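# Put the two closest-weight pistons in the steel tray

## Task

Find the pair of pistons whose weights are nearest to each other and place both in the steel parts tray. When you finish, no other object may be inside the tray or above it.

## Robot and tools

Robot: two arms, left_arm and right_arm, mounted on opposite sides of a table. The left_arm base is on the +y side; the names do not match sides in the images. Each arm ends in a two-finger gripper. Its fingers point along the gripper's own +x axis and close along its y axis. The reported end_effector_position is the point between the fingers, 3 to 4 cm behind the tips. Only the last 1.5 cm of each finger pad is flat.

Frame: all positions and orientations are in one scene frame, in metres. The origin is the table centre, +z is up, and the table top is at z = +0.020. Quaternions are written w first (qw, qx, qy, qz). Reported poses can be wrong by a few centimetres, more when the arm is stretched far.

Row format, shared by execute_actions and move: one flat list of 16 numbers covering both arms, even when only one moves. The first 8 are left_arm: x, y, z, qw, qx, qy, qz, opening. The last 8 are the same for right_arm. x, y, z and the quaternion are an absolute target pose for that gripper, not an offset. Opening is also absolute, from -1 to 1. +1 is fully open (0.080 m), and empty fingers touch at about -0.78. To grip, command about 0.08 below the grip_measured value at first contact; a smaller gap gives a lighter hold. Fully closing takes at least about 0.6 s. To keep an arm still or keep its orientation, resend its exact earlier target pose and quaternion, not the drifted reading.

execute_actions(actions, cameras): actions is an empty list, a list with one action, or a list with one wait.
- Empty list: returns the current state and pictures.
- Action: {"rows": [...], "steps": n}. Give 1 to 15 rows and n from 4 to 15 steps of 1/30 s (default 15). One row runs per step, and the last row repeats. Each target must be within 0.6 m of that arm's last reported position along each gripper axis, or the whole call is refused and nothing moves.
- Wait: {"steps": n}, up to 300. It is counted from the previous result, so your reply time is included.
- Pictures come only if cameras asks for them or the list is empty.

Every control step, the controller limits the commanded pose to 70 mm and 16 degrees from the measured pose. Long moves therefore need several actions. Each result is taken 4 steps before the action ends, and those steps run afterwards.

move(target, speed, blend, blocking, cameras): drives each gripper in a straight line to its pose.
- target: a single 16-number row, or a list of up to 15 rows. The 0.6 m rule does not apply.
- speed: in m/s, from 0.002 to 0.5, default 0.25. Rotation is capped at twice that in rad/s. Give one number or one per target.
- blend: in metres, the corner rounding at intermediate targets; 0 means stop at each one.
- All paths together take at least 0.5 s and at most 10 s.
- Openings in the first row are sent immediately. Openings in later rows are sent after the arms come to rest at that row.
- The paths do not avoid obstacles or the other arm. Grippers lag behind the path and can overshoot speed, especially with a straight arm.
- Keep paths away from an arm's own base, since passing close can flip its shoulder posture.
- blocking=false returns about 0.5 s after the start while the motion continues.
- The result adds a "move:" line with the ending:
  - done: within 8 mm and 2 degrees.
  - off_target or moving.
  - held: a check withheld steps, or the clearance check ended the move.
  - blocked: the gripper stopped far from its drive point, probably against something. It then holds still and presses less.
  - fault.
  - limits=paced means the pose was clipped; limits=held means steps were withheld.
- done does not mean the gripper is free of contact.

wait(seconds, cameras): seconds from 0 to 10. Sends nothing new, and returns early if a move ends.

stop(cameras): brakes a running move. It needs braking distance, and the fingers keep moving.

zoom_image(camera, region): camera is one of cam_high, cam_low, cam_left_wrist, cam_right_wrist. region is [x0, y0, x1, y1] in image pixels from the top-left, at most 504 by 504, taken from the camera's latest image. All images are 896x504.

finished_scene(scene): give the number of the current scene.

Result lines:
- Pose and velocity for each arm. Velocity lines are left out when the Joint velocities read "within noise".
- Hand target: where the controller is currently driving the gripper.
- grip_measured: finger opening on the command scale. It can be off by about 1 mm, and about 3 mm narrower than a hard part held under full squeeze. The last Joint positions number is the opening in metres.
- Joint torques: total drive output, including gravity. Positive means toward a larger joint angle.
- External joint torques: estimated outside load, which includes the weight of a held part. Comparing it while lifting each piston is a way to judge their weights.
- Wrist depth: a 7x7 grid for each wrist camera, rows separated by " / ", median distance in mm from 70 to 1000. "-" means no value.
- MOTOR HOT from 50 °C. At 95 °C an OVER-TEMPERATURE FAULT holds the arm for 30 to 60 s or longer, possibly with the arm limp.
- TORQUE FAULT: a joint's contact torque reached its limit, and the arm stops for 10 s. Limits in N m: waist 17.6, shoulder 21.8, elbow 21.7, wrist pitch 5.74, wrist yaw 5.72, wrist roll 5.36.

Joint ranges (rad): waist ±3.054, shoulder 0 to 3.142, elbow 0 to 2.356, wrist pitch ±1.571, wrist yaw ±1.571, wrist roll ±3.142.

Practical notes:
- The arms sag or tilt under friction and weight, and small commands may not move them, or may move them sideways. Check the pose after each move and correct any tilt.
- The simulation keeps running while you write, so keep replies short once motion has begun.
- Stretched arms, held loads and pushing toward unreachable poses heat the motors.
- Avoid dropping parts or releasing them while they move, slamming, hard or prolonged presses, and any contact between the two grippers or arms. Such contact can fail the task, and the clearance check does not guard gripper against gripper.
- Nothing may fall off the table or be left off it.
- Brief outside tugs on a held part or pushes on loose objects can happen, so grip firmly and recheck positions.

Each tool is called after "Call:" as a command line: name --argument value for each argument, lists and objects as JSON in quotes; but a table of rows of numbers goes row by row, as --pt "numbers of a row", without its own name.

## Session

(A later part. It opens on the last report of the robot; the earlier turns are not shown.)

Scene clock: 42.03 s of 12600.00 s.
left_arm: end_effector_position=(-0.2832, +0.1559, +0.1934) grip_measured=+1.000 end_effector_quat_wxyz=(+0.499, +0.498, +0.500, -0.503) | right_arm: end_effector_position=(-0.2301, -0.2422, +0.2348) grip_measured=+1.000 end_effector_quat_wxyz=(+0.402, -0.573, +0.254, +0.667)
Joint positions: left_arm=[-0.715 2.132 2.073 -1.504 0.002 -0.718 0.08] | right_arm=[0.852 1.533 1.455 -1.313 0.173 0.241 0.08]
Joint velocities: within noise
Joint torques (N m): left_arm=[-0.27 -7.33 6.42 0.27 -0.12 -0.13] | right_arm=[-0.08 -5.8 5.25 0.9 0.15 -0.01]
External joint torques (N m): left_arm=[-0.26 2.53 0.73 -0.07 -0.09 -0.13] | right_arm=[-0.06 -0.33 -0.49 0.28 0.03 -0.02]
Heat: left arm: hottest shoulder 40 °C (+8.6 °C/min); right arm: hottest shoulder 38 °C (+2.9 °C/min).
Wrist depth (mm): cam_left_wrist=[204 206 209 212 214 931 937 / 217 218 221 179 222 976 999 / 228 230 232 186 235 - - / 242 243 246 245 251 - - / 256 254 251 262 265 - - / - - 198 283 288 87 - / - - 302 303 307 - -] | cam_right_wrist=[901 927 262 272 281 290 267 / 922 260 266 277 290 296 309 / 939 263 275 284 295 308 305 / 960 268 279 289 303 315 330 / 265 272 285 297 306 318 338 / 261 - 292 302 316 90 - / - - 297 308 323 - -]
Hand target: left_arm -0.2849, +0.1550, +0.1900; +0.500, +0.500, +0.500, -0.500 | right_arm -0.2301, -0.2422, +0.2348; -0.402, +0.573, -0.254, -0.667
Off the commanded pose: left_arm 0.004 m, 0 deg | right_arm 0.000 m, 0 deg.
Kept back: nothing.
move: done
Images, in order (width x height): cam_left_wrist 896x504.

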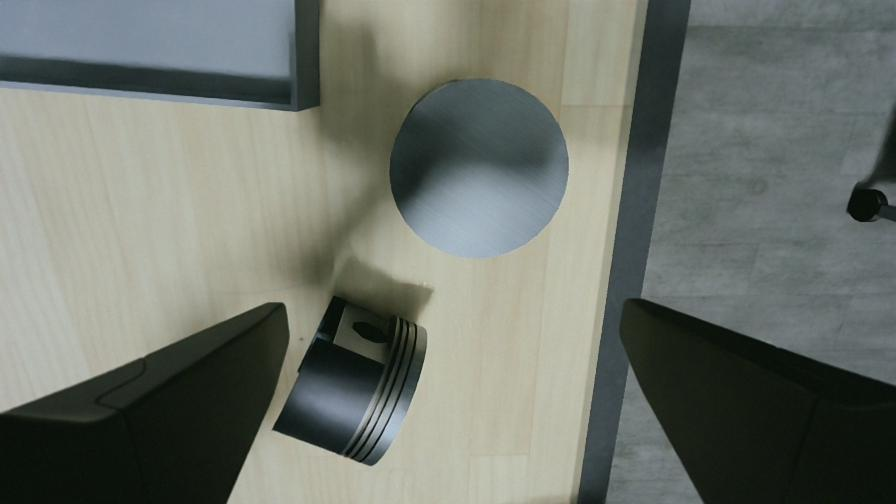

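Call:
execute_actions --actions '[]' --cameras '["all"]'

Call:
zoom_image --camera "cam_low" --region '[350, 210, 500, 280]'

Call:
zoom_image --camera "cam_right_wrist" --region '[600, 0, 896, 240]'

Scene clock: 42.30 s of 12600.00 s.
left_arm: end_effector_position=(-0.2832, +0.1560, +0.1931) grip_measured=+1.000 end_effector_quat_wxyz=(+0.499, +0.498, +0.500, -0.503) | right_arm: end_effector_position=(-0.2301, -0.2422, +0.2348) grip_measured=+1.000 end_effector_quat_wxyz=(+0.402, -0.573, +0.254, +0.667)
Joint positions: left_arm=[-0.715 2.132 2.073 -1.505 0.002 -0.718 0.08] | right_arm=[0.852 1.533 1.455 -1.313 0.173 0.241 0.08]
Joint velocities: within noise
Joint torques (N m): left_arm=[-0.26 -7.36 6.45 0.27 -0.13 -0.13] | right_arm=[0.02 -5.66 5.24 0.89 0.13 0.02]
External joint torques (N m): left_arm=[-0.21 2.46 0.8 -0.06 -0.09 -0.13] | right_arm=[0.03 -0.24 -0.45 0.27 0.02 0.01]
Heat: left arm: hottest shoulder 40 °C (+8.5 °C/min); right arm: hottest shoulder 38 °C (+2.8 °C/min).
Wrist depth (mm): cam_left_wrist=[203 205 207 211 212 948 943 / 218 220 221 178 221 988 - / 228 230 232 186 235 - - / 242 244 246 245 252 - - / 255 253 251 262 265 - - / - - 197 281 286 87 - / - - 302 305 306 - -] | cam_right_wrist=[914 918 261 272 282 291 266 / 913 261 266 278 290 296 307 / 940 263 272 283 296 306 304 / 944 267 278 289 302 314 330 / 266 271 286 297 307 317 341 / 263 - 293 302 316 90 - / - - 296 311 324 - -]
Hand target: left_arm -0.2849, +0.1550, +0.1899; +0.500, +0.500, +0.500, -0.500 | right_arm -0.2301, -0.2422, +0.2348; -0.402, +0.573, -0.254, -0.667
Off the commanded pose: left_arm 0.004 m, 0 deg | right_arm 0.000 m, 0 deg.
Steps of this call (1-8: nothing new was sent). Readings (end_effector_position of left_arm | right_arm):
1: (-0.2832, +0.1559, +0.1933) | (-0.2301, -0.2422, +0.2348)
2: (-0.2832, +0.1559, +0.1933) | (-0.2301, -0.2422, +0.2348)
4: (-0.2832, +0.1559, +0.1931) | (-0.2301, -0.2422, +0.2348)
8: the state above

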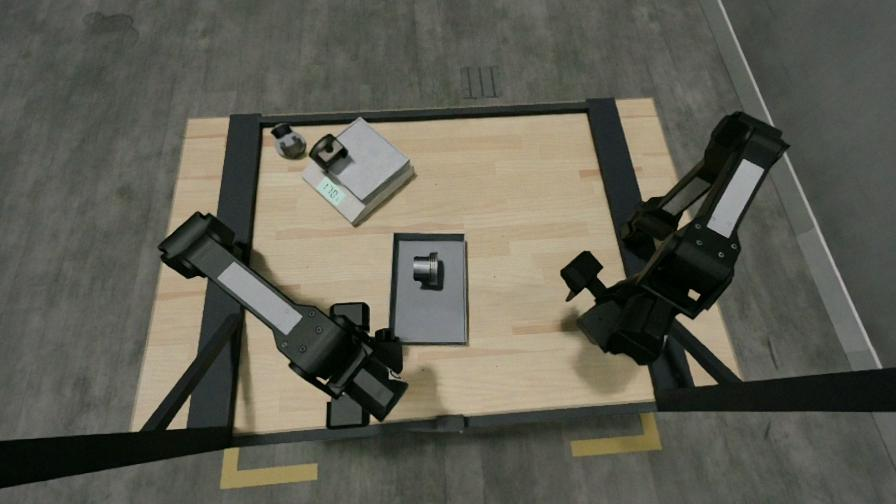

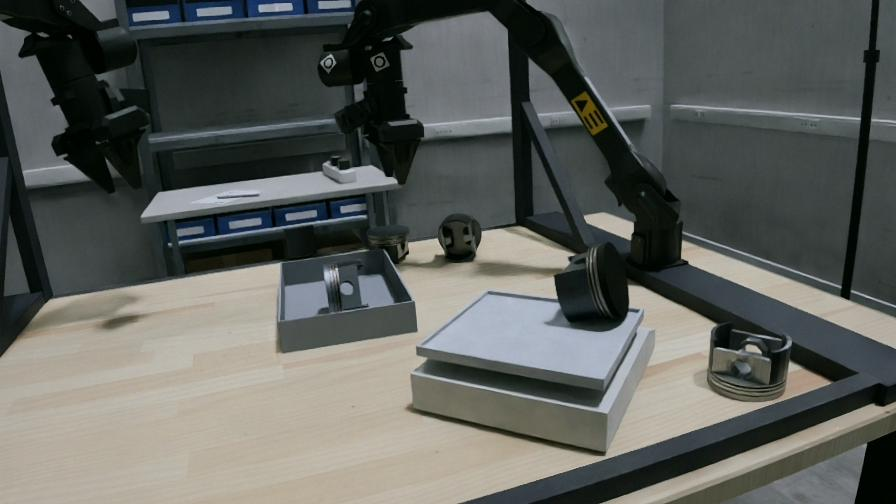

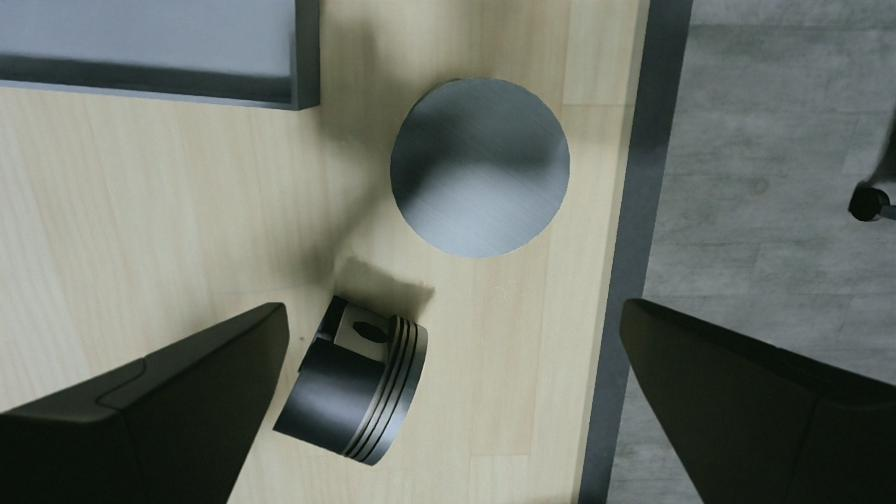

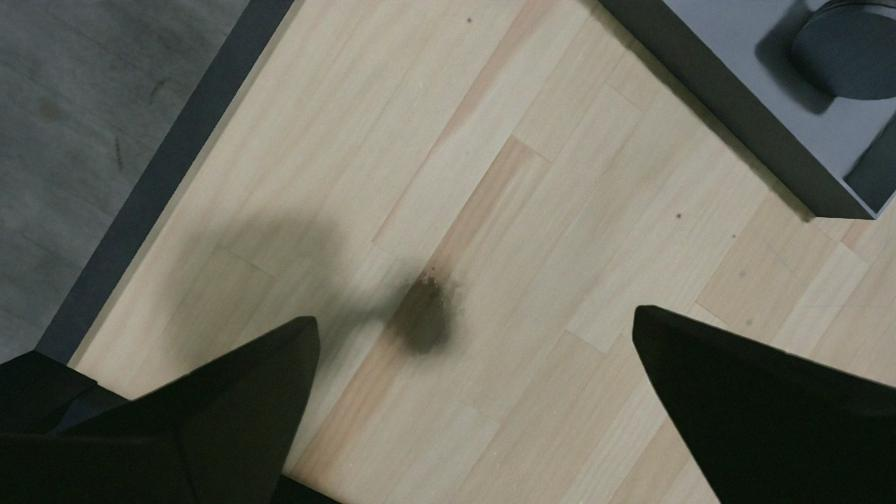

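Scaled by 3.360.

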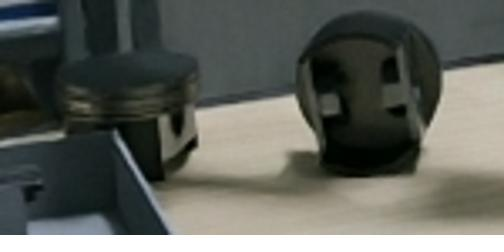

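Scaled by 1.703.

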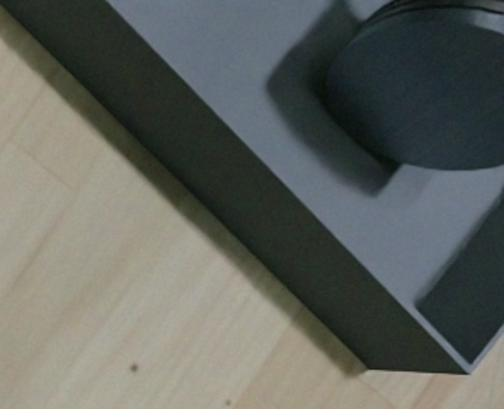

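Call:
move --pt "-0.294 0.143 0.17 0 0.7071 0 -0.7071 1 -0.2301 -0.2422 0.2348 0.402 -0.573 0.254 0.667 1" --pt "-0.294 0.143 0.125 0 0.7071 0 -0.7071 1 -0.2301 -0.2422 0.2348 0.402 -0.573 0.254 0.667 1" --cameras '["cam_left_wrist"]'

Scene clock: 46.67 s of 12600.00 s.
left_arm: end_effector_position=(-0.2954, +0.1420, +0.1284) grip_measured=+1.000 end_effector_quat_wxyz=(+0.003, +0.704, -0.001, -0.710) | right_arm: end_effector_position=(-0.2301, -0.2422, +0.2348) grip_measured=+1.000 end_effector_quat_wxyz=(+0.402, -0.573, +0.254, +0.667)
Joint positions: left_arm=[-0.715 2.196 1.917 -1.281 0.002 0.847 0.08] | right_arm=[0.852 1.533 1.455 -1.313 0.173 0.241 0.08]
Joint velocities: within noise
Joint torques (N m): left_arm=[-0.04 -9.22 4.45 0.49 -0.04 0.14] | right_arm=[-0.04 -5.59 5.17 0.89 0.12 0]
External joint torques (N m): left_arm=[-0.01 1.22 -1.39 0.11 -0.09 0.14] | right_arm=[-0.1 -0.16 -0.55 0.27 0.02 -0.01]
Heat: left arm: hottest shoulder 40 °C (+7.7 °C/min); right arm: hottest shoulder 39 °C (+3.9 °C/min).
Wrist depth (mm): cam_left_wrist=[146 148 150 152 154 156 159 / 154 155 158 159 162 165 167 / 161 163 164 119 170 175 176 / 171 173 127 125 181 185 188 / 181 179 131 134 189 192 201 / - - 188 203 205 87 - / - - 208 216 220 - -] | cam_right_wrist=[905 937 262 272 282 290 275 / 930 259 267 276 289 295 307 / 942 263 273 282 295 307 304 / 958 268 277 290 304 314 330 / 266 273 284 296 306 318 338 / 262 - 292 303 316 90 - / - - 298 309 325 - -]
Hand target: left_arm -0.2940, +0.1430, +0.1251; +0.000, +0.707, +0.000, -0.707 | right_arm -0.2301, -0.2422, +0.2348; -0.402, +0.573, -0.254, -0.667
Off the commanded pose: left_arm 0.004 m, 1 deg | right_arm 0.000 m, 0 deg.
Kept back: nothing.
move: done
Images, in order (width x height): cam_left_wrist 896x504.

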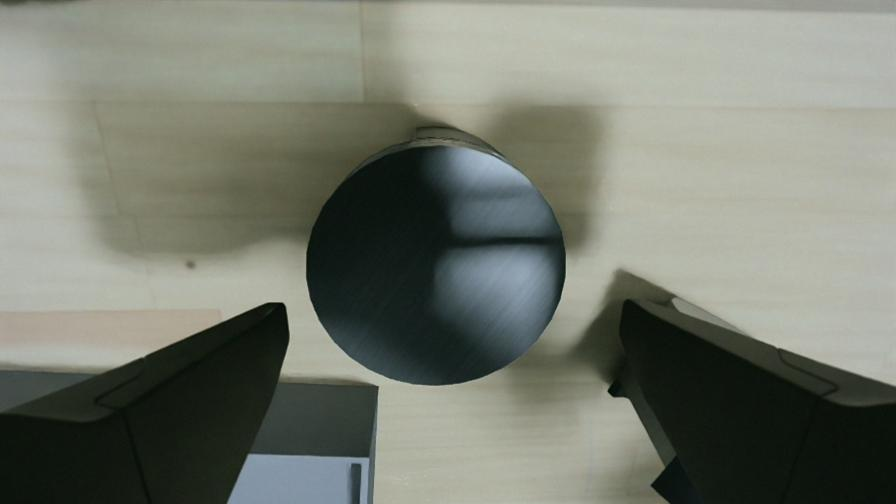

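Call:
move --pt "-0.294 0.138 0.12 0 0.7071 0 -0.7071 1 -0.2301 -0.2422 0.2348 0.402 -0.573 0.254 0.667 1" --pt "-0.294 0.138 0.085 0 0.7071 0 -0.7071 1 -0.2301 -0.2422 0.2348 0.402 -0.573 0.254 0.667 1" --speed '[0.05,0.08]' --cameras '["cam_left_wrist"]'

Scene clock: 47.93 s of 12600.00 s.
left_arm: end_effector_position=(-0.2971, +0.1371, +0.0925) grip_measured=+1.000 end_effector_quat_wxyz=(+0.005, +0.702, -0.005, -0.712) | right_arm: end_effector_position=(-0.2301, -0.2422, +0.2348) grip_measured=+1.000 end_effector_quat_wxyz=(+0.402, -0.573, +0.254, +0.667)
Joint positions: left_arm=[-0.71 2.224 1.817 -1.144 0.002 0.855 0.08] | right_arm=[0.852 1.533 1.455 -1.313 0.173 0.241 0.08]
Joint velocities: within noise
Joint torques (N m): left_arm=[0.25 -8.1 4.39 0.47 -0.04 0.15] | right_arm=[0.06 -5.69 5.25 0.88 0.11 -0.01]
External joint torques (N m): left_arm=[0.19 2.35 -1.31 0.11 -0.07 0.15] | right_arm=[0.05 -0.36 -0.44 0.25 0 -0.02]
Heat: left arm: hottest shoulder 40 °C (+7.5 °C/min); right arm: hottest shoulder 39 °C (+3.8 °C/min).
Wrist depth (mm): cam_left_wrist=[116 116 118 120 121 122 124 / 121 122 124 125 127 129 130 / 128 129 130 129 134 136 138 / 134 135 - - 141 143 146 / 142 141 - - 94 149 155 / - - - 99 98 87 - / - - 149 106 173 - -] | cam_right_wrist=[904 919 261 271 281 290 274 / 933 261 266 277 289 297 310 / 934 262 273 283 295 309 304 / 946 266 277 289 303 314 329 / 265 270 284 296 307 317 340 / 261 - 291 303 316 90 - / - - 296 308 323 - -]
Hand target: left_arm -0.2939, +0.1380, +0.0851; +0.000, +0.707, +0.000, -0.707 | right_arm -0.2301, -0.2422, +0.2348; -0.402, +0.573, -0.254, -0.667
Off the commanded pose: left_arm 0.008 m, 1 deg | right_arm 0.000 m, 0 deg.
Kept back: nothing.
move: done
Images, in order (width x height): cam_left_wrist 896x504.

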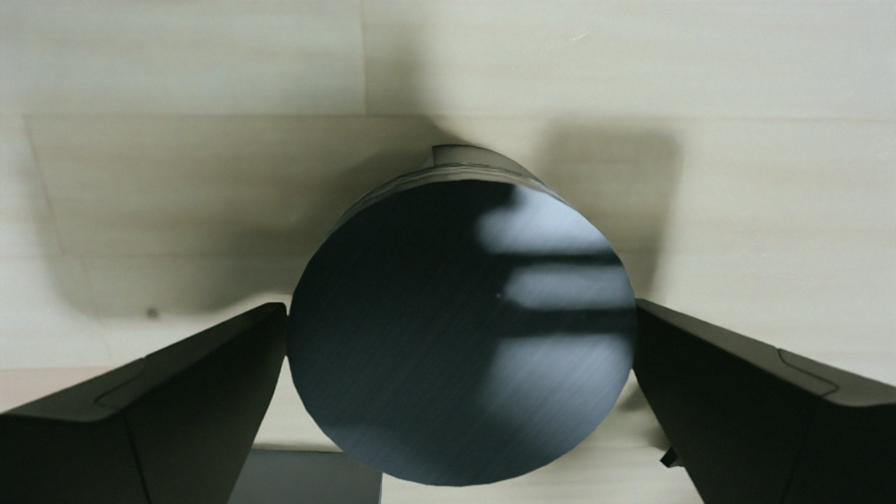

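Call:
move --pt "-0.293 0.139 0.078 0 0.7071 0 -0.7071 1 -0.2301 -0.2422 0.2348 0.402 -0.573 0.254 0.667 1" --pt "-0.293 0.139 0.078 0 0.7071 0 -0.7071 0.5 -0.2301 -0.2422 0.2348 0.402 -0.573 0.254 0.667 1" --speed 0.06 --cameras '["cam_left_wrist","cam_low"]'

Scene clock: 49.53 s of 12600.00 s.
left_arm: end_effector_position=(-0.2967, +0.1376, +0.0858) grip_measured=+0.781 end_effector_quat_wxyz=(+0.006, +0.701, -0.005, -0.713) | right_arm: end_effector_position=(-0.2301, -0.2422, +0.2348) grip_measured=+1.000 end_effector_quat_wxyz=(+0.402, -0.573, +0.254, +0.667)
Joint positions: left_arm=[-0.71 2.224 1.79 -1.115 0.002 0.855 0.07] | right_arm=[0.852 1.533 1.455 -1.313 0.173 0.241 0.08]
Joint velocities: within noise
Joint torques (N m): left_arm=[0.26 -8.1 4.27 0.41 -0.04 0.15] | right_arm=[-0.04 -5.76 5.1 0.93 0.14 0.09]
External joint torques (N m): left_arm=[0.32 2.41 -1.49 0.03 -0.08 0.15] | right_arm=[-0.05 -0.35 -0.59 0.32 0.03 0.08]
Heat: left arm: hottest shoulder 41 °C (+8.5 °C/min); right arm: hottest shoulder 39 °C (+3.6 °C/min).
Wrist depth (mm): cam_left_wrist=[110 111 112 114 115 116 118 / 116 117 117 119 120 122 124 / 121 122 124 120 127 128 131 / 128 129 81 82 82 137 138 / 135 136 - - - 143 146 / - - - 92 93 - - / - - 145 98 165 - -] | cam_right_wrist=[906 937 261 271 282 290 275 / 928 260 267 277 288 295 308 / 947 262 274 282 295 308 305 / 950 267 278 288 302 315 331 / 266 272 284 297 306 317 340 / 263 - 292 302 314 90 - / - - 297 308 323 - -]
Hand target: left_arm -0.2930, +0.1391, +0.0782; +0.000, +0.707, +0.000, -0.707 | right_arm -0.2301, -0.2422, +0.2348; -0.402, +0.573, -0.254, -0.667
Off the commanded pose: left_arm 0.009 m, 1 deg | right_arm 0.000 m, 0 deg.
Kept back: nothing.
move: off_target (left_arm); target 2's new opening was sent with left_arm's hand 0.009 m and 1 deg from that target
Images, in order (width x height): cam_low 896x504, cam_left_wrist 896x504.

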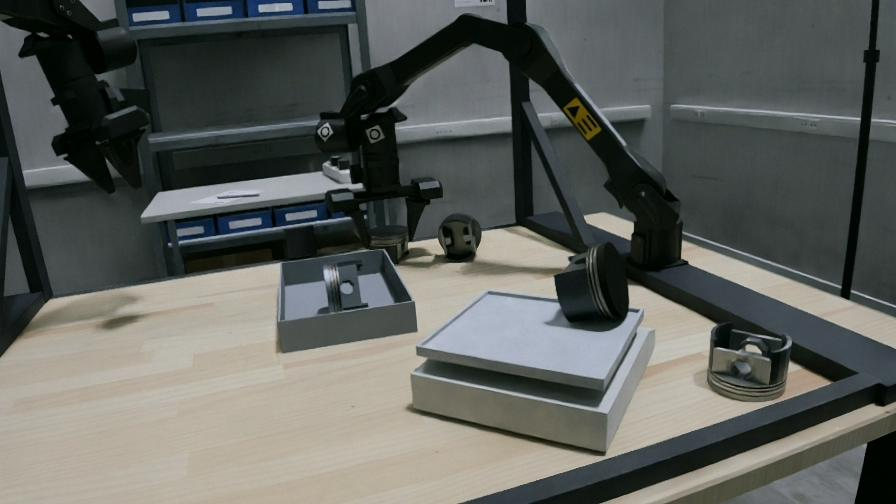

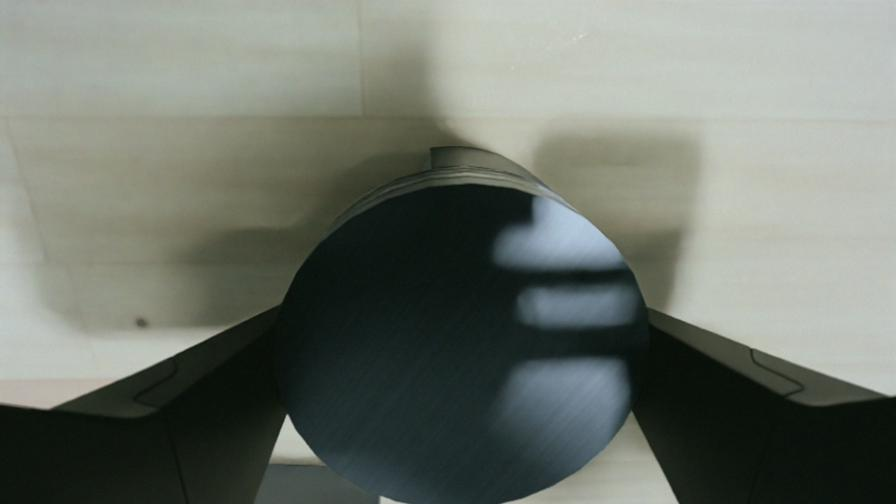

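Call:
move --pt "-0.293 0.139 0.17 0 0.7071 0 -0.7071 0.5 -0.2301 -0.2422 0.2348 0.402 -0.573 0.254 0.667 1" --pt "0.175 0.135 0.21 0.2534 0.6601 0.2534 -0.6601 0.5 -0.2301 -0.2422 0.2348 0.402 -0.573 0.254 0.667 1" --pt "0.175 0.135 0.157 0.2534 0.6601 0.2534 -0.6601 0.5 -0.2301 -0.2422 0.2348 0.402 -0.573 0.254 0.667 1" --speed '[0.2,0.25,0.12]' --blend '[0.04,0,0]'

Scene clock: 53.07 s of 12600.00 s.
left_arm: end_effector_position=(+0.1769, +0.1348, +0.1594) grip_measured=+0.781 end_effector_quat_wxyz=(+0.258, +0.660, +0.253, -0.658) | right_arm: end_effector_position=(-0.2301, -0.2422, +0.2348) grip_measured=+1.000 end_effector_quat_wxyz=(+0.402, -0.573, +0.254, +0.667)
Joint positions: left_arm=[0.526 1.985 1.719 -1.297 -0.002 1.352 0.07] | right_arm=[0.852 1.533 1.455 -1.313 0.173 0.241 0.08]
Joint velocities: within noise
Joint torques (N m): left_arm=[-0.33 -7.89 4.81 0.46 0.14 0.15] | right_arm=[0.12 -5.75 5.24 0.93 0.1 0]
External joint torques (N m): left_arm=[-0.35 0.94 -0.93 0.13 0.09 0.15] | right_arm=[0.13 -0.28 -0.46 0.33 -0.01 -0.01]
Heat: left arm: hottest shoulder 41 °C (+7.9 °C/min); right arm: hottest shoulder 39 °C (+3.4 °C/min).
Wrist depth (mm): cam_left_wrist=[174 176 179 182 185 186 190 / 184 146 132 133 134 138 200 / 193 138 136 - 142 145 211 / 203 203 81 82 82 179 225 / 214 215 - - - 229 238 / - - - 92 93 - - / - - 174 98 129 - -] | cam_right_wrist=[917 924 261 271 281 290 273 / 917 260 267 277 288 295 309 / 927 263 273 284 295 308 305 / 942 268 278 289 302 315 330 / 266 271 286 295 306 317 340 / 263 - 293 304 316 90 - / - - 296 310 323 - -]
Hand target: left_arm +0.1751, +0.1350, +0.1571; +0.254, +0.660, +0.253, -0.660 | right_arm -0.2301, -0.2422, +0.2348; -0.402, +0.573, -0.254, -0.667
Off the commanded pose: left_arm 0.003 m, 1 deg | right_arm 0.000 m, 0 deg.
Kept back: nothing.
move: done

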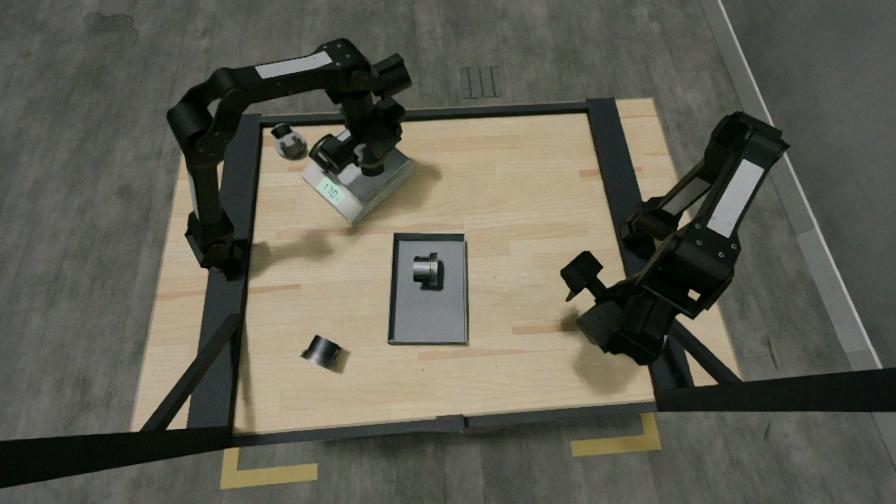

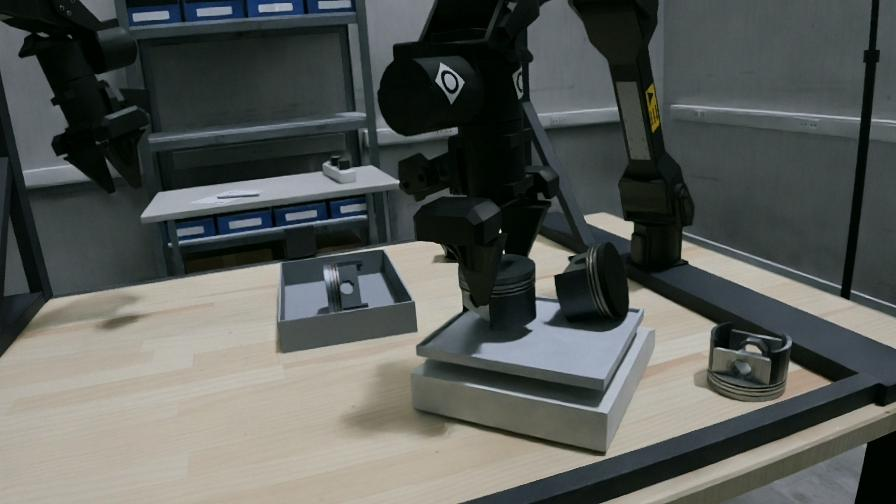

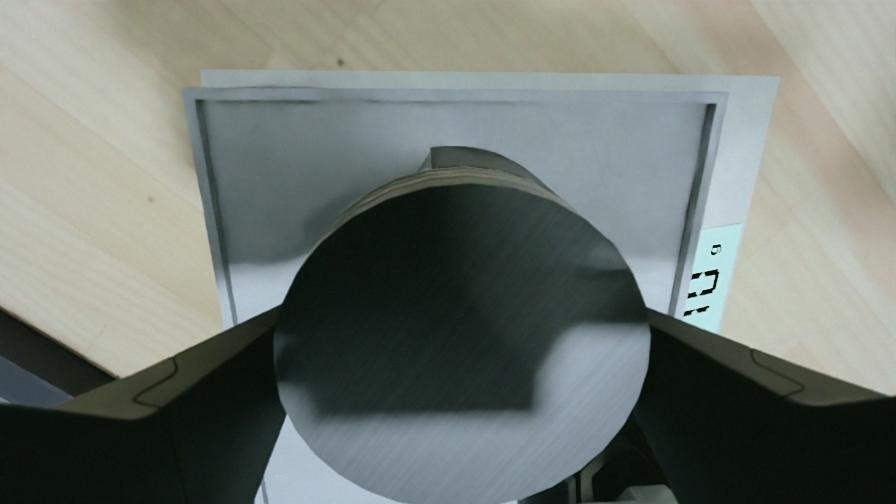

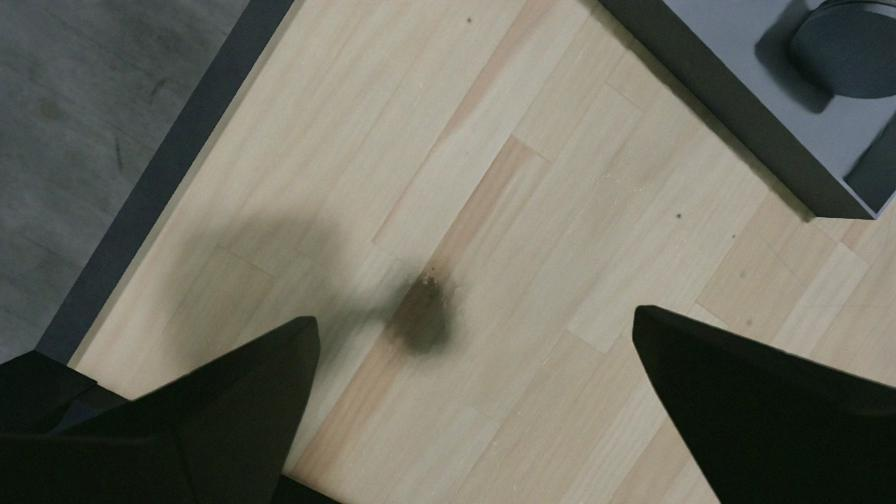

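Call:
move --pt "0.174 0.134 0.1455 0.2534 0.6601 0.2534 -0.6601 0.5 -0.2301 -0.2422 0.2348 0.402 -0.573 0.254 0.667 1" --speed '[0.05]' --cameras '["cam_high","cam_left_wrist"]'

Call:
zoom_image --camera "cam_high" --region '[290, 100, 430, 240]'

Scene clock: 54.00 s of 12600.00 s.
left_arm: end_effector_position=(+0.1761, +0.1338, +0.1493) grip_measured=+0.781 end_effector_quat_wxyz=(+0.259, +0.661, +0.251, -0.658) | right_arm: end_effector_position=(-0.2301, -0.2422, +0.2348) grip_measured=+1.000 end_effector_quat_wxyz=(+0.402, -0.573, +0.254, +0.667)
Joint positions: left_arm=[0.523 1.985 1.679 -1.253 -0.002 1.352 0.07] | right_arm=[0.852 1.533 1.455 -1.313 0.173 0.241 0.08]
Joint velocities: within noise
Joint torques (N m): left_arm=[-0.39 -7.36 4.77 0.43 0.13 0.03] | right_arm=[-0.11 -5.69 5.13 0.89 0.14 0.02]
External joint torques (N m): left_arm=[-0.4 1.52 -0.96 0.11 0.09 0.03] | right_arm=[-0.03 -0.27 -0.55 0.29 0.01 0.01]
Heat: left arm: hottest shoulder 41 °C (+7.8 °C/min); right arm: hottest shoulder 39 °C (+3.3 °C/min).
Wrist depth (mm): cam_left_wrist=[165 167 169 172 175 177 179 / 174 120 121 124 141 142 189 / 183 126 126 - 129 133 201 / 193 135 80 82 82 141 212 / 205 204 - - - 184 226 / - - - 92 93 - - / - - 159 99 147 - -] | cam_right_wrist=[902 928 261 272 282 291 275 / 931 262 268 276 287 296 311 / 939 262 273 284 295 308 304 / 946 268 277 289 303 314 330 / 265 270 286 297 307 319 337 / 261 - 293 303 315 90 - / - - 297 309 325 - -]
Hand target: left_arm +0.1740, +0.1340, +0.1456; +0.253, +0.660, +0.253, -0.660 | right_arm -0.2301, -0.2422, +0.2348; -0.402, +0.573, -0.254, -0.667
Off the commanded pose: left_arm 0.004 m, 1 deg | right_arm 0.000 m, 0 deg.
Kept back: nothing.
move: done
Images, in order (width x height): cam_high 896x504, cam_left_wrist 896x504.

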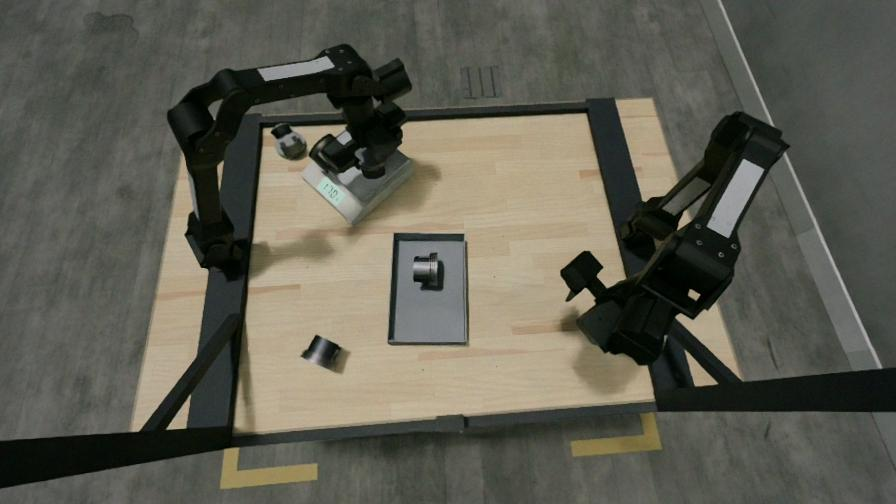

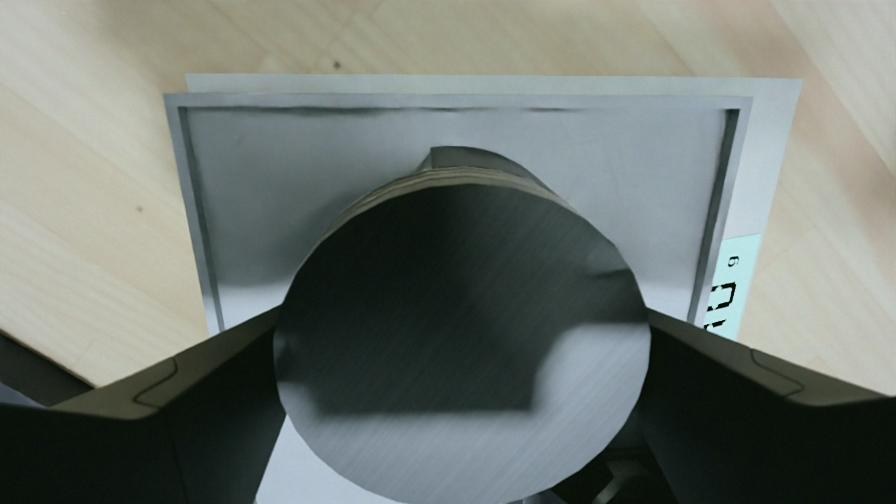

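Scaled by 3.600.

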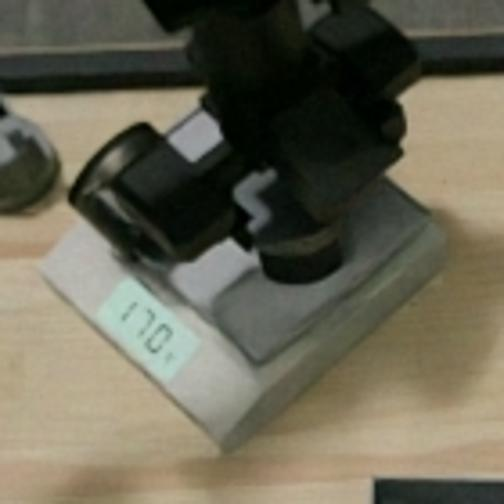

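Call:
move --pt "0.174 0.134 0.141 0.2534 0.6601 0.2534 -0.6601 0.5 -0.2301 -0.2422 0.2348 0.402 -0.573 0.254 0.667 1" --speed '[0.02]' --cameras '["cam_high","cam_left_wrist"]'

Call:
zoom_image --camera "cam_high" --region '[290, 100, 430, 240]'

Scene clock: 54.93 s of 12600.00 s.
left_arm: end_effector_position=(+0.1760, +0.1339, +0.1460) grip_measured=+0.781 end_effector_quat_wxyz=(+0.259, +0.661, +0.251, -0.658) | right_arm: end_effector_position=(-0.2301, -0.2422, +0.2348) grip_measured=+1.000 end_effector_quat_wxyz=(+0.402, -0.573, +0.254, +0.667)
Joint positions: left_arm=[0.523 1.985 1.665 -1.239 -0.002 1.352 0.07] | right_arm=[0.852 1.533 1.455 -1.313 0.173 0.241 0.08]
Joint velocities: within noise
Joint torques (N m): left_arm=[-0.39 -7.16 4.51 0.66 0.13 0.03] | right_arm=[-0.04 -5.69 5.31 0.9 0.14 0.03]
External joint torques (N m): left_arm=[-0.34 1.69 -1.22 0.33 0.08 0.03] | right_arm=[-0.03 -0.23 -0.42 0.28 0.02 0.03]
Heat: left arm: hottest shoulder 41 °C (+7.6 °C/min); right arm: hottest shoulder 39 °C (+3.3 °C/min).
Wrist depth (mm): cam_left_wrist=[164 166 167 170 172 174 176 / 172 119 120 137 138 125 184 / 181 124 123 101 127 131 195 / 191 133 80 81 82 140 207 / 202 201 - - - 179 221 / - - - 92 93 - - / - - 158 98 154 - -] | cam_right_wrist=[913 927 261 271 282 292 275 / 925 261 266 276 289 296 309 / 936 262 273 283 295 308 306 / 949 269 279 289 300 315 331 / 265 272 286 297 306 317 340 / 262 - 292 303 312 90 - / - - 296 309 322 - -]
Hand target: left_arm +0.1740, +0.1340, +0.1411; +0.253, +0.660, +0.253, -0.660 | right_arm -0.2301, -0.2422, +0.2348; -0.402, +0.573, -0.254, -0.667
Off the commanded pose: left_arm 0.005 m, 1 deg | right_arm 0.000 m, 0 deg.
Kept back: nothing.
move: done
Images, in order (width x height): cam_high 896x504, cam_left_wrist 896x504.

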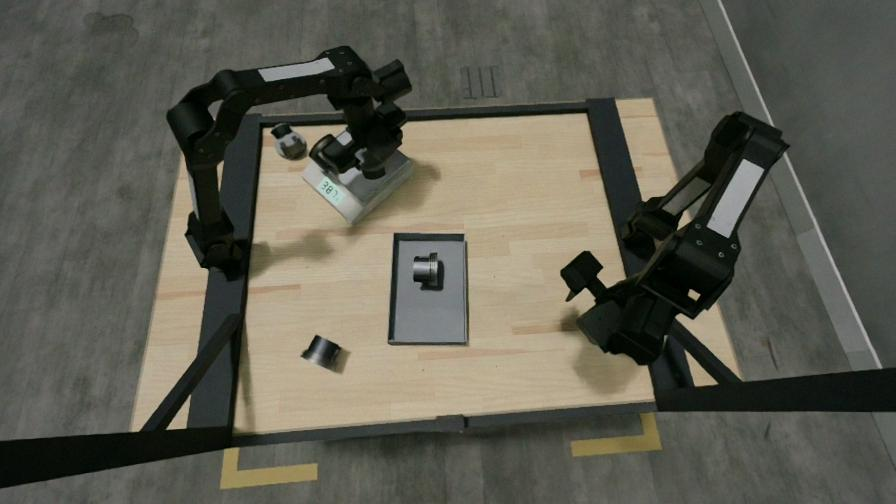

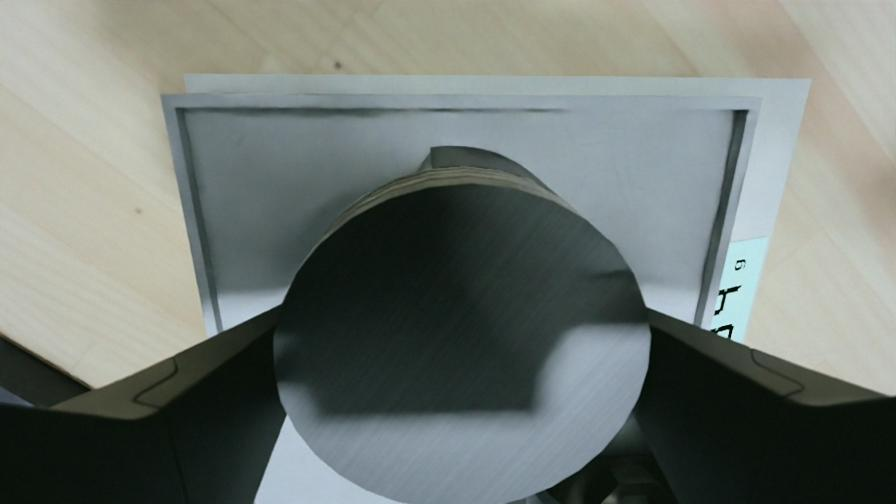

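Scaled by 3.600.

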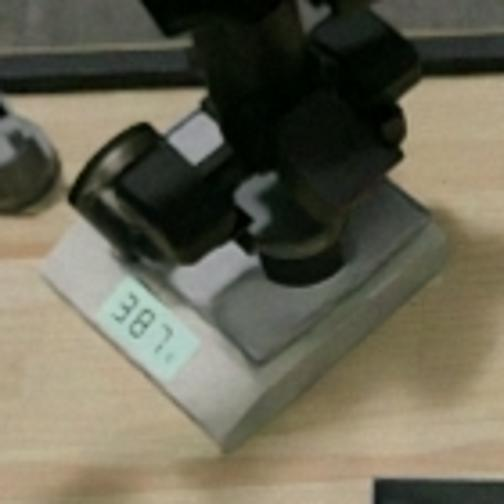

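Call:
move --pt "0.1755 0.134 0.143 0.2534 0.6601 0.2534 -0.6601 1 -0.2301 -0.2422 0.2348 0.402 -0.573 0.254 0.667 1" --pt "0.1755 0.134 0.215 0.2534 0.6601 0.2534 -0.6601 1.0 -0.2301 -0.2422 0.2348 0.402 -0.573 0.254 0.667 1" --speed '[0.05,0.2]' --cameras '["cam_high","cam_left_wrist","cam_low"]'

Call:
zoom_image --camera "cam_high" --region '[290, 100, 430, 240]'

Scene clock: 56.83 s of 12600.00 s.
left_arm: end_effector_position=(+0.1749, +0.1359, +0.2167) grip_measured=+1.000 end_effector_quat_wxyz=(+0.256, +0.660, +0.254, -0.659) | right_arm: end_effector_position=(-0.2301, -0.2422, +0.2348) grip_measured=+1.000 end_effector_quat_wxyz=(+0.402, -0.573, +0.254, +0.667)
Joint positions: left_arm=[0.523 2.002 1.972 -1.537 -0.002 1.352 0.08] | right_arm=[0.852 1.533 1.455 -1.313 0.173 0.241 0.08]
Joint velocities: within noise
Joint torques (N m): left_arm=[-0.08 -6.74 6.3 0.26 0.13 0.14] | right_arm=[0.01 -5.71 5.3 0.91 0.15 -0.02]
External joint torques (N m): left_arm=[-0.08 2.12 0.7 -0.06 0.09 0.14] | right_arm=[0.01 -0.35 -0.38 0.29 0.03 -0.02]
Heat: left arm: hottest shoulder 41 °C (+7.4 °C/min); right arm: hottest shoulder 39 °C (+3.2 °C/min).
Wrist depth (mm): cam_left_wrist=[224 228 232 234 238 241 244 / 236 239 186 189 191 252 258 / 248 251 193 147 199 266 273 / 258 266 204 156 211 284 291 / 267 274 217 166 221 296 305 / - - 232 233 175 87 - / - - 307 327 169 - -] | cam_right_wrist=[901 930 261 272 281 290 276 / 918 262 265 277 287 296 309 / 937 262 273 285 295 308 305 / 934 268 278 290 303 314 330 / 266 273 284 296 306 318 339 / 261 - 291 302 313 90 - / - - 296 310 324 - -]
Hand target: left_arm +0.1754, +0.1340, +0.2150; +0.253, +0.660, +0.253, -0.660 | right_arm -0.2301, -0.2422, +0.2348; -0.402, +0.573, -0.254, -0.667
Off the commanded pose: left_arm 0.003 m, 0 deg | right_arm 0.000 m, 0 deg.
Kept back: nothing.
move: done
Images, in order (width x height): cam_high 896x504, cam_low 896x504, cam_left_wrist 896x504.

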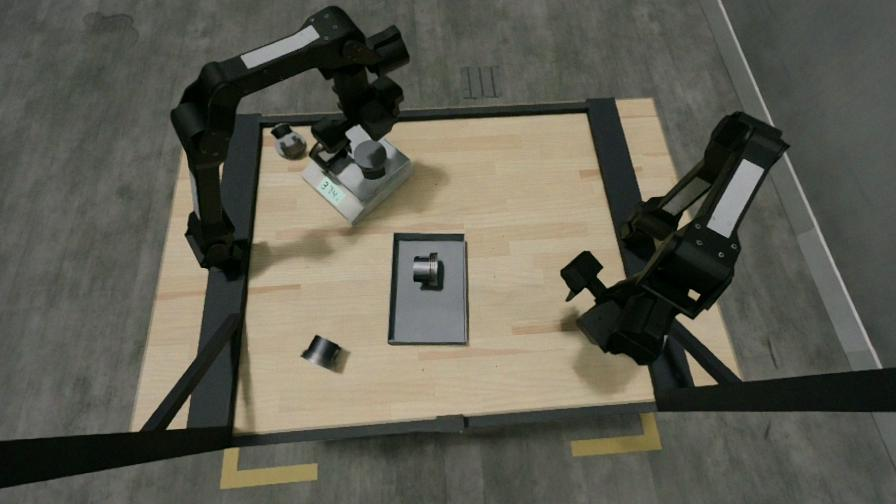

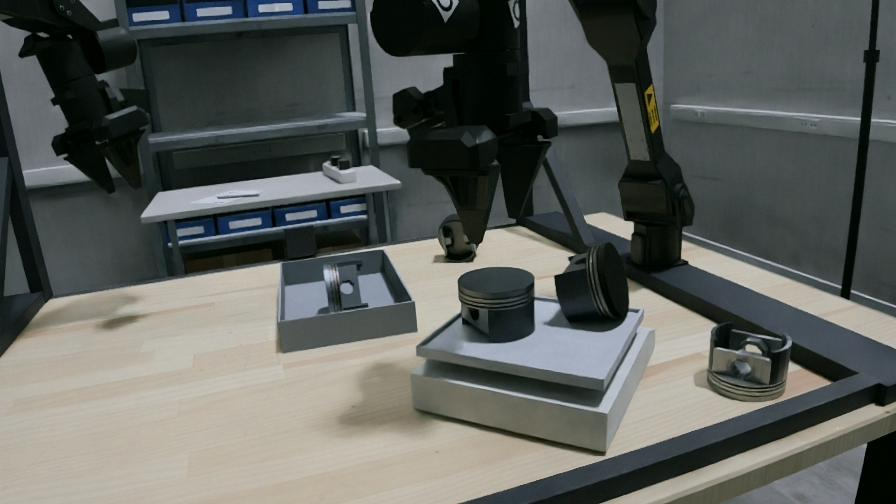

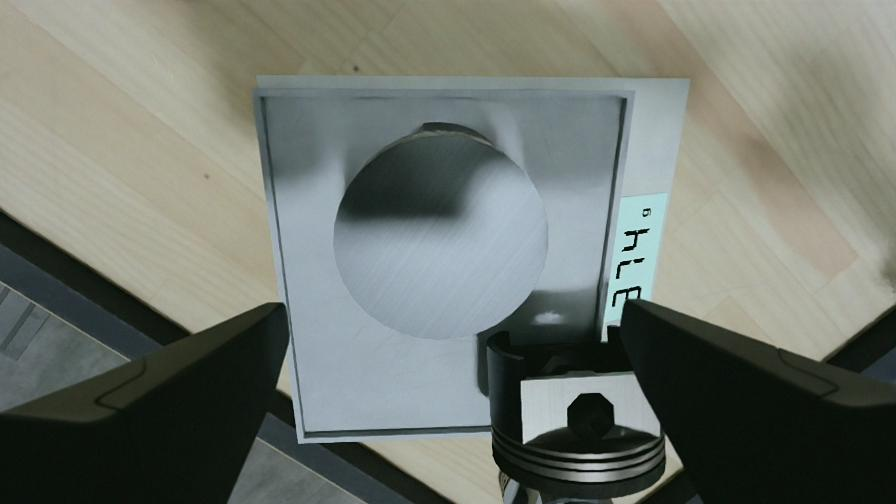

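Scaled by 3.600.

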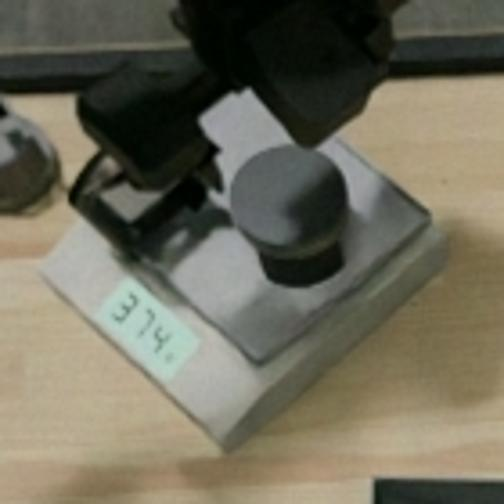

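Call:
move --pt "0.255 0.29 0.20 0.2534 0.6601 0.2534 -0.6601 1.0 -0.2301 -0.2422 0.2348 0.402 -0.573 0.254 0.667 1" --speed '[0.2]' --cameras '["cam_high","cam_left_wrist","cam_low"]'

Call:
zoom_image --camera "cam_high" --region '[290, 100, 430, 240]'

Scene clock: 58.87 s of 12600.00 s.
left_arm: end_effector_position=(+0.2569, +0.2885, +0.2000) grip_measured=+1.000 end_effector_quat_wxyz=(+0.255, +0.660, +0.255, -0.659) | right_arm: end_effector_position=(-0.2301, -0.2422, +0.2348) grip_measured=+1.000 end_effector_quat_wxyz=(+0.402, -0.573, +0.254, +0.667)
Joint positions: left_arm=[0.998 1.761 1.585 -1.395 -0.001 1.827 0.08] | right_arm=[0.852 1.533 1.455 -1.313 0.173 0.241 0.08]
Joint velocities: within noise
Joint torques (N m): left_arm=[-0.01 -7.44 4.32 0.42 0.1 0.15] | right_arm=[-0.04 -5.79 5.27 0.91 0.17 0.03]
External joint torques (N m): left_arm=[0 -0.24 -1.4 0.12 0.04 0.15] | right_arm=[-0.03 -0.33 -0.48 0.28 0.05 0.02]
Heat: left arm: hottest shoulder 42 °C (+8.2 °C/min); right arm: hottest shoulder 39 °C (+3.1 °C/min).
Wrist depth (mm): cam_left_wrist=[156 160 159 136 221 227 231 / 208 227 169 194 237 241 240 / 218 235 241 244 248 252 239 / - 235 252 251 262 257 251 / - - 254 256 272 256 289 / - - - 270 279 87 - / - - - - 289 - -] | cam_right_wrist=[911 928 262 270 282 291 276 / 924 262 266 277 289 296 309 / 945 263 273 284 293 305 304 / 947 267 278 289 303 314 331 / 265 272 284 296 308 319 339 / 262 - 292 303 315 90 - / - - 295 310 323 - -]
Hand target: left_arm +0.2550, +0.2899, +0.2000; +0.253, +0.660, +0.253, -0.660 | right_arm -0.2301, -0.2422, +0.2348; -0.402, +0.573, -0.254, -0.667
Off the commanded pose: left_arm 0.002 m, 0 deg | right_arm 0.000 m, 0 deg.
Kept back: nothing.
move: done
Images, in order (width x height): cam_high 896x504, cam_low 896x504, cam_left_wrist 896x504.

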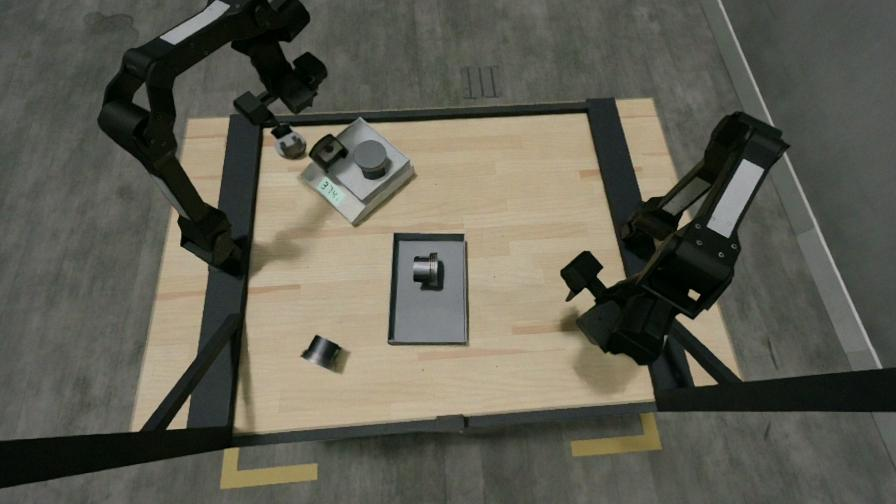

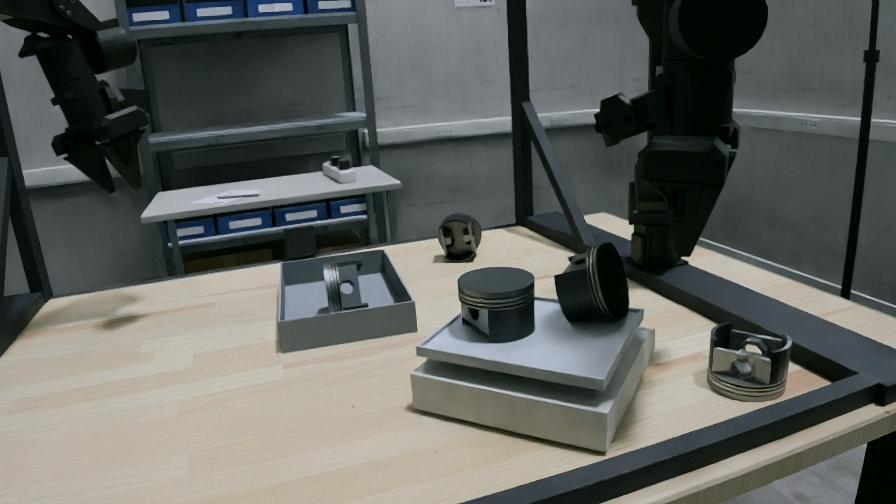

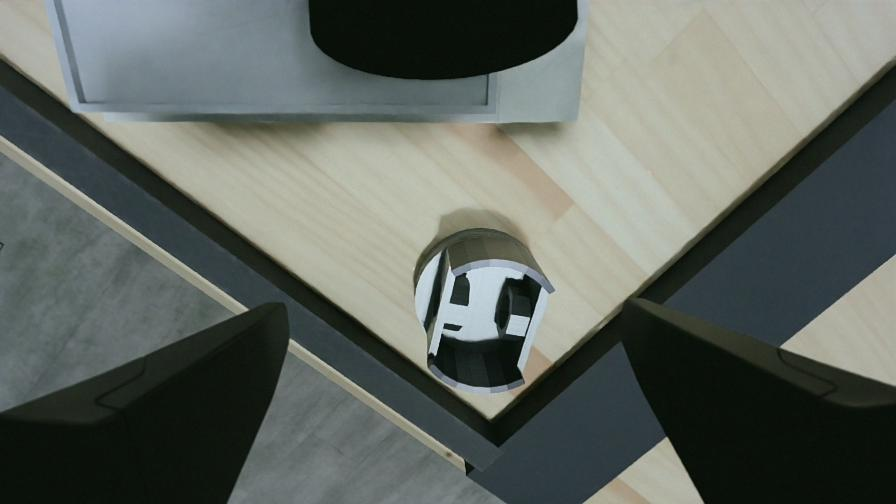

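Scaled by 3.600.

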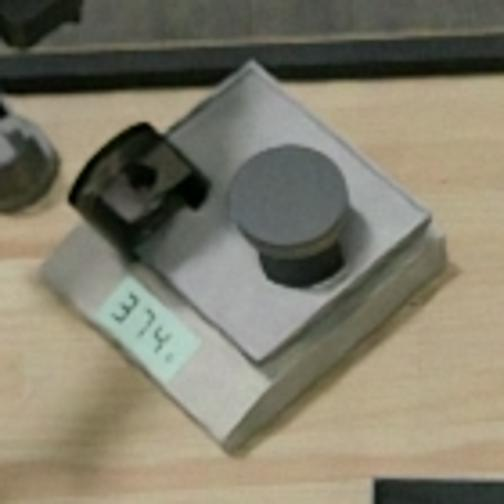

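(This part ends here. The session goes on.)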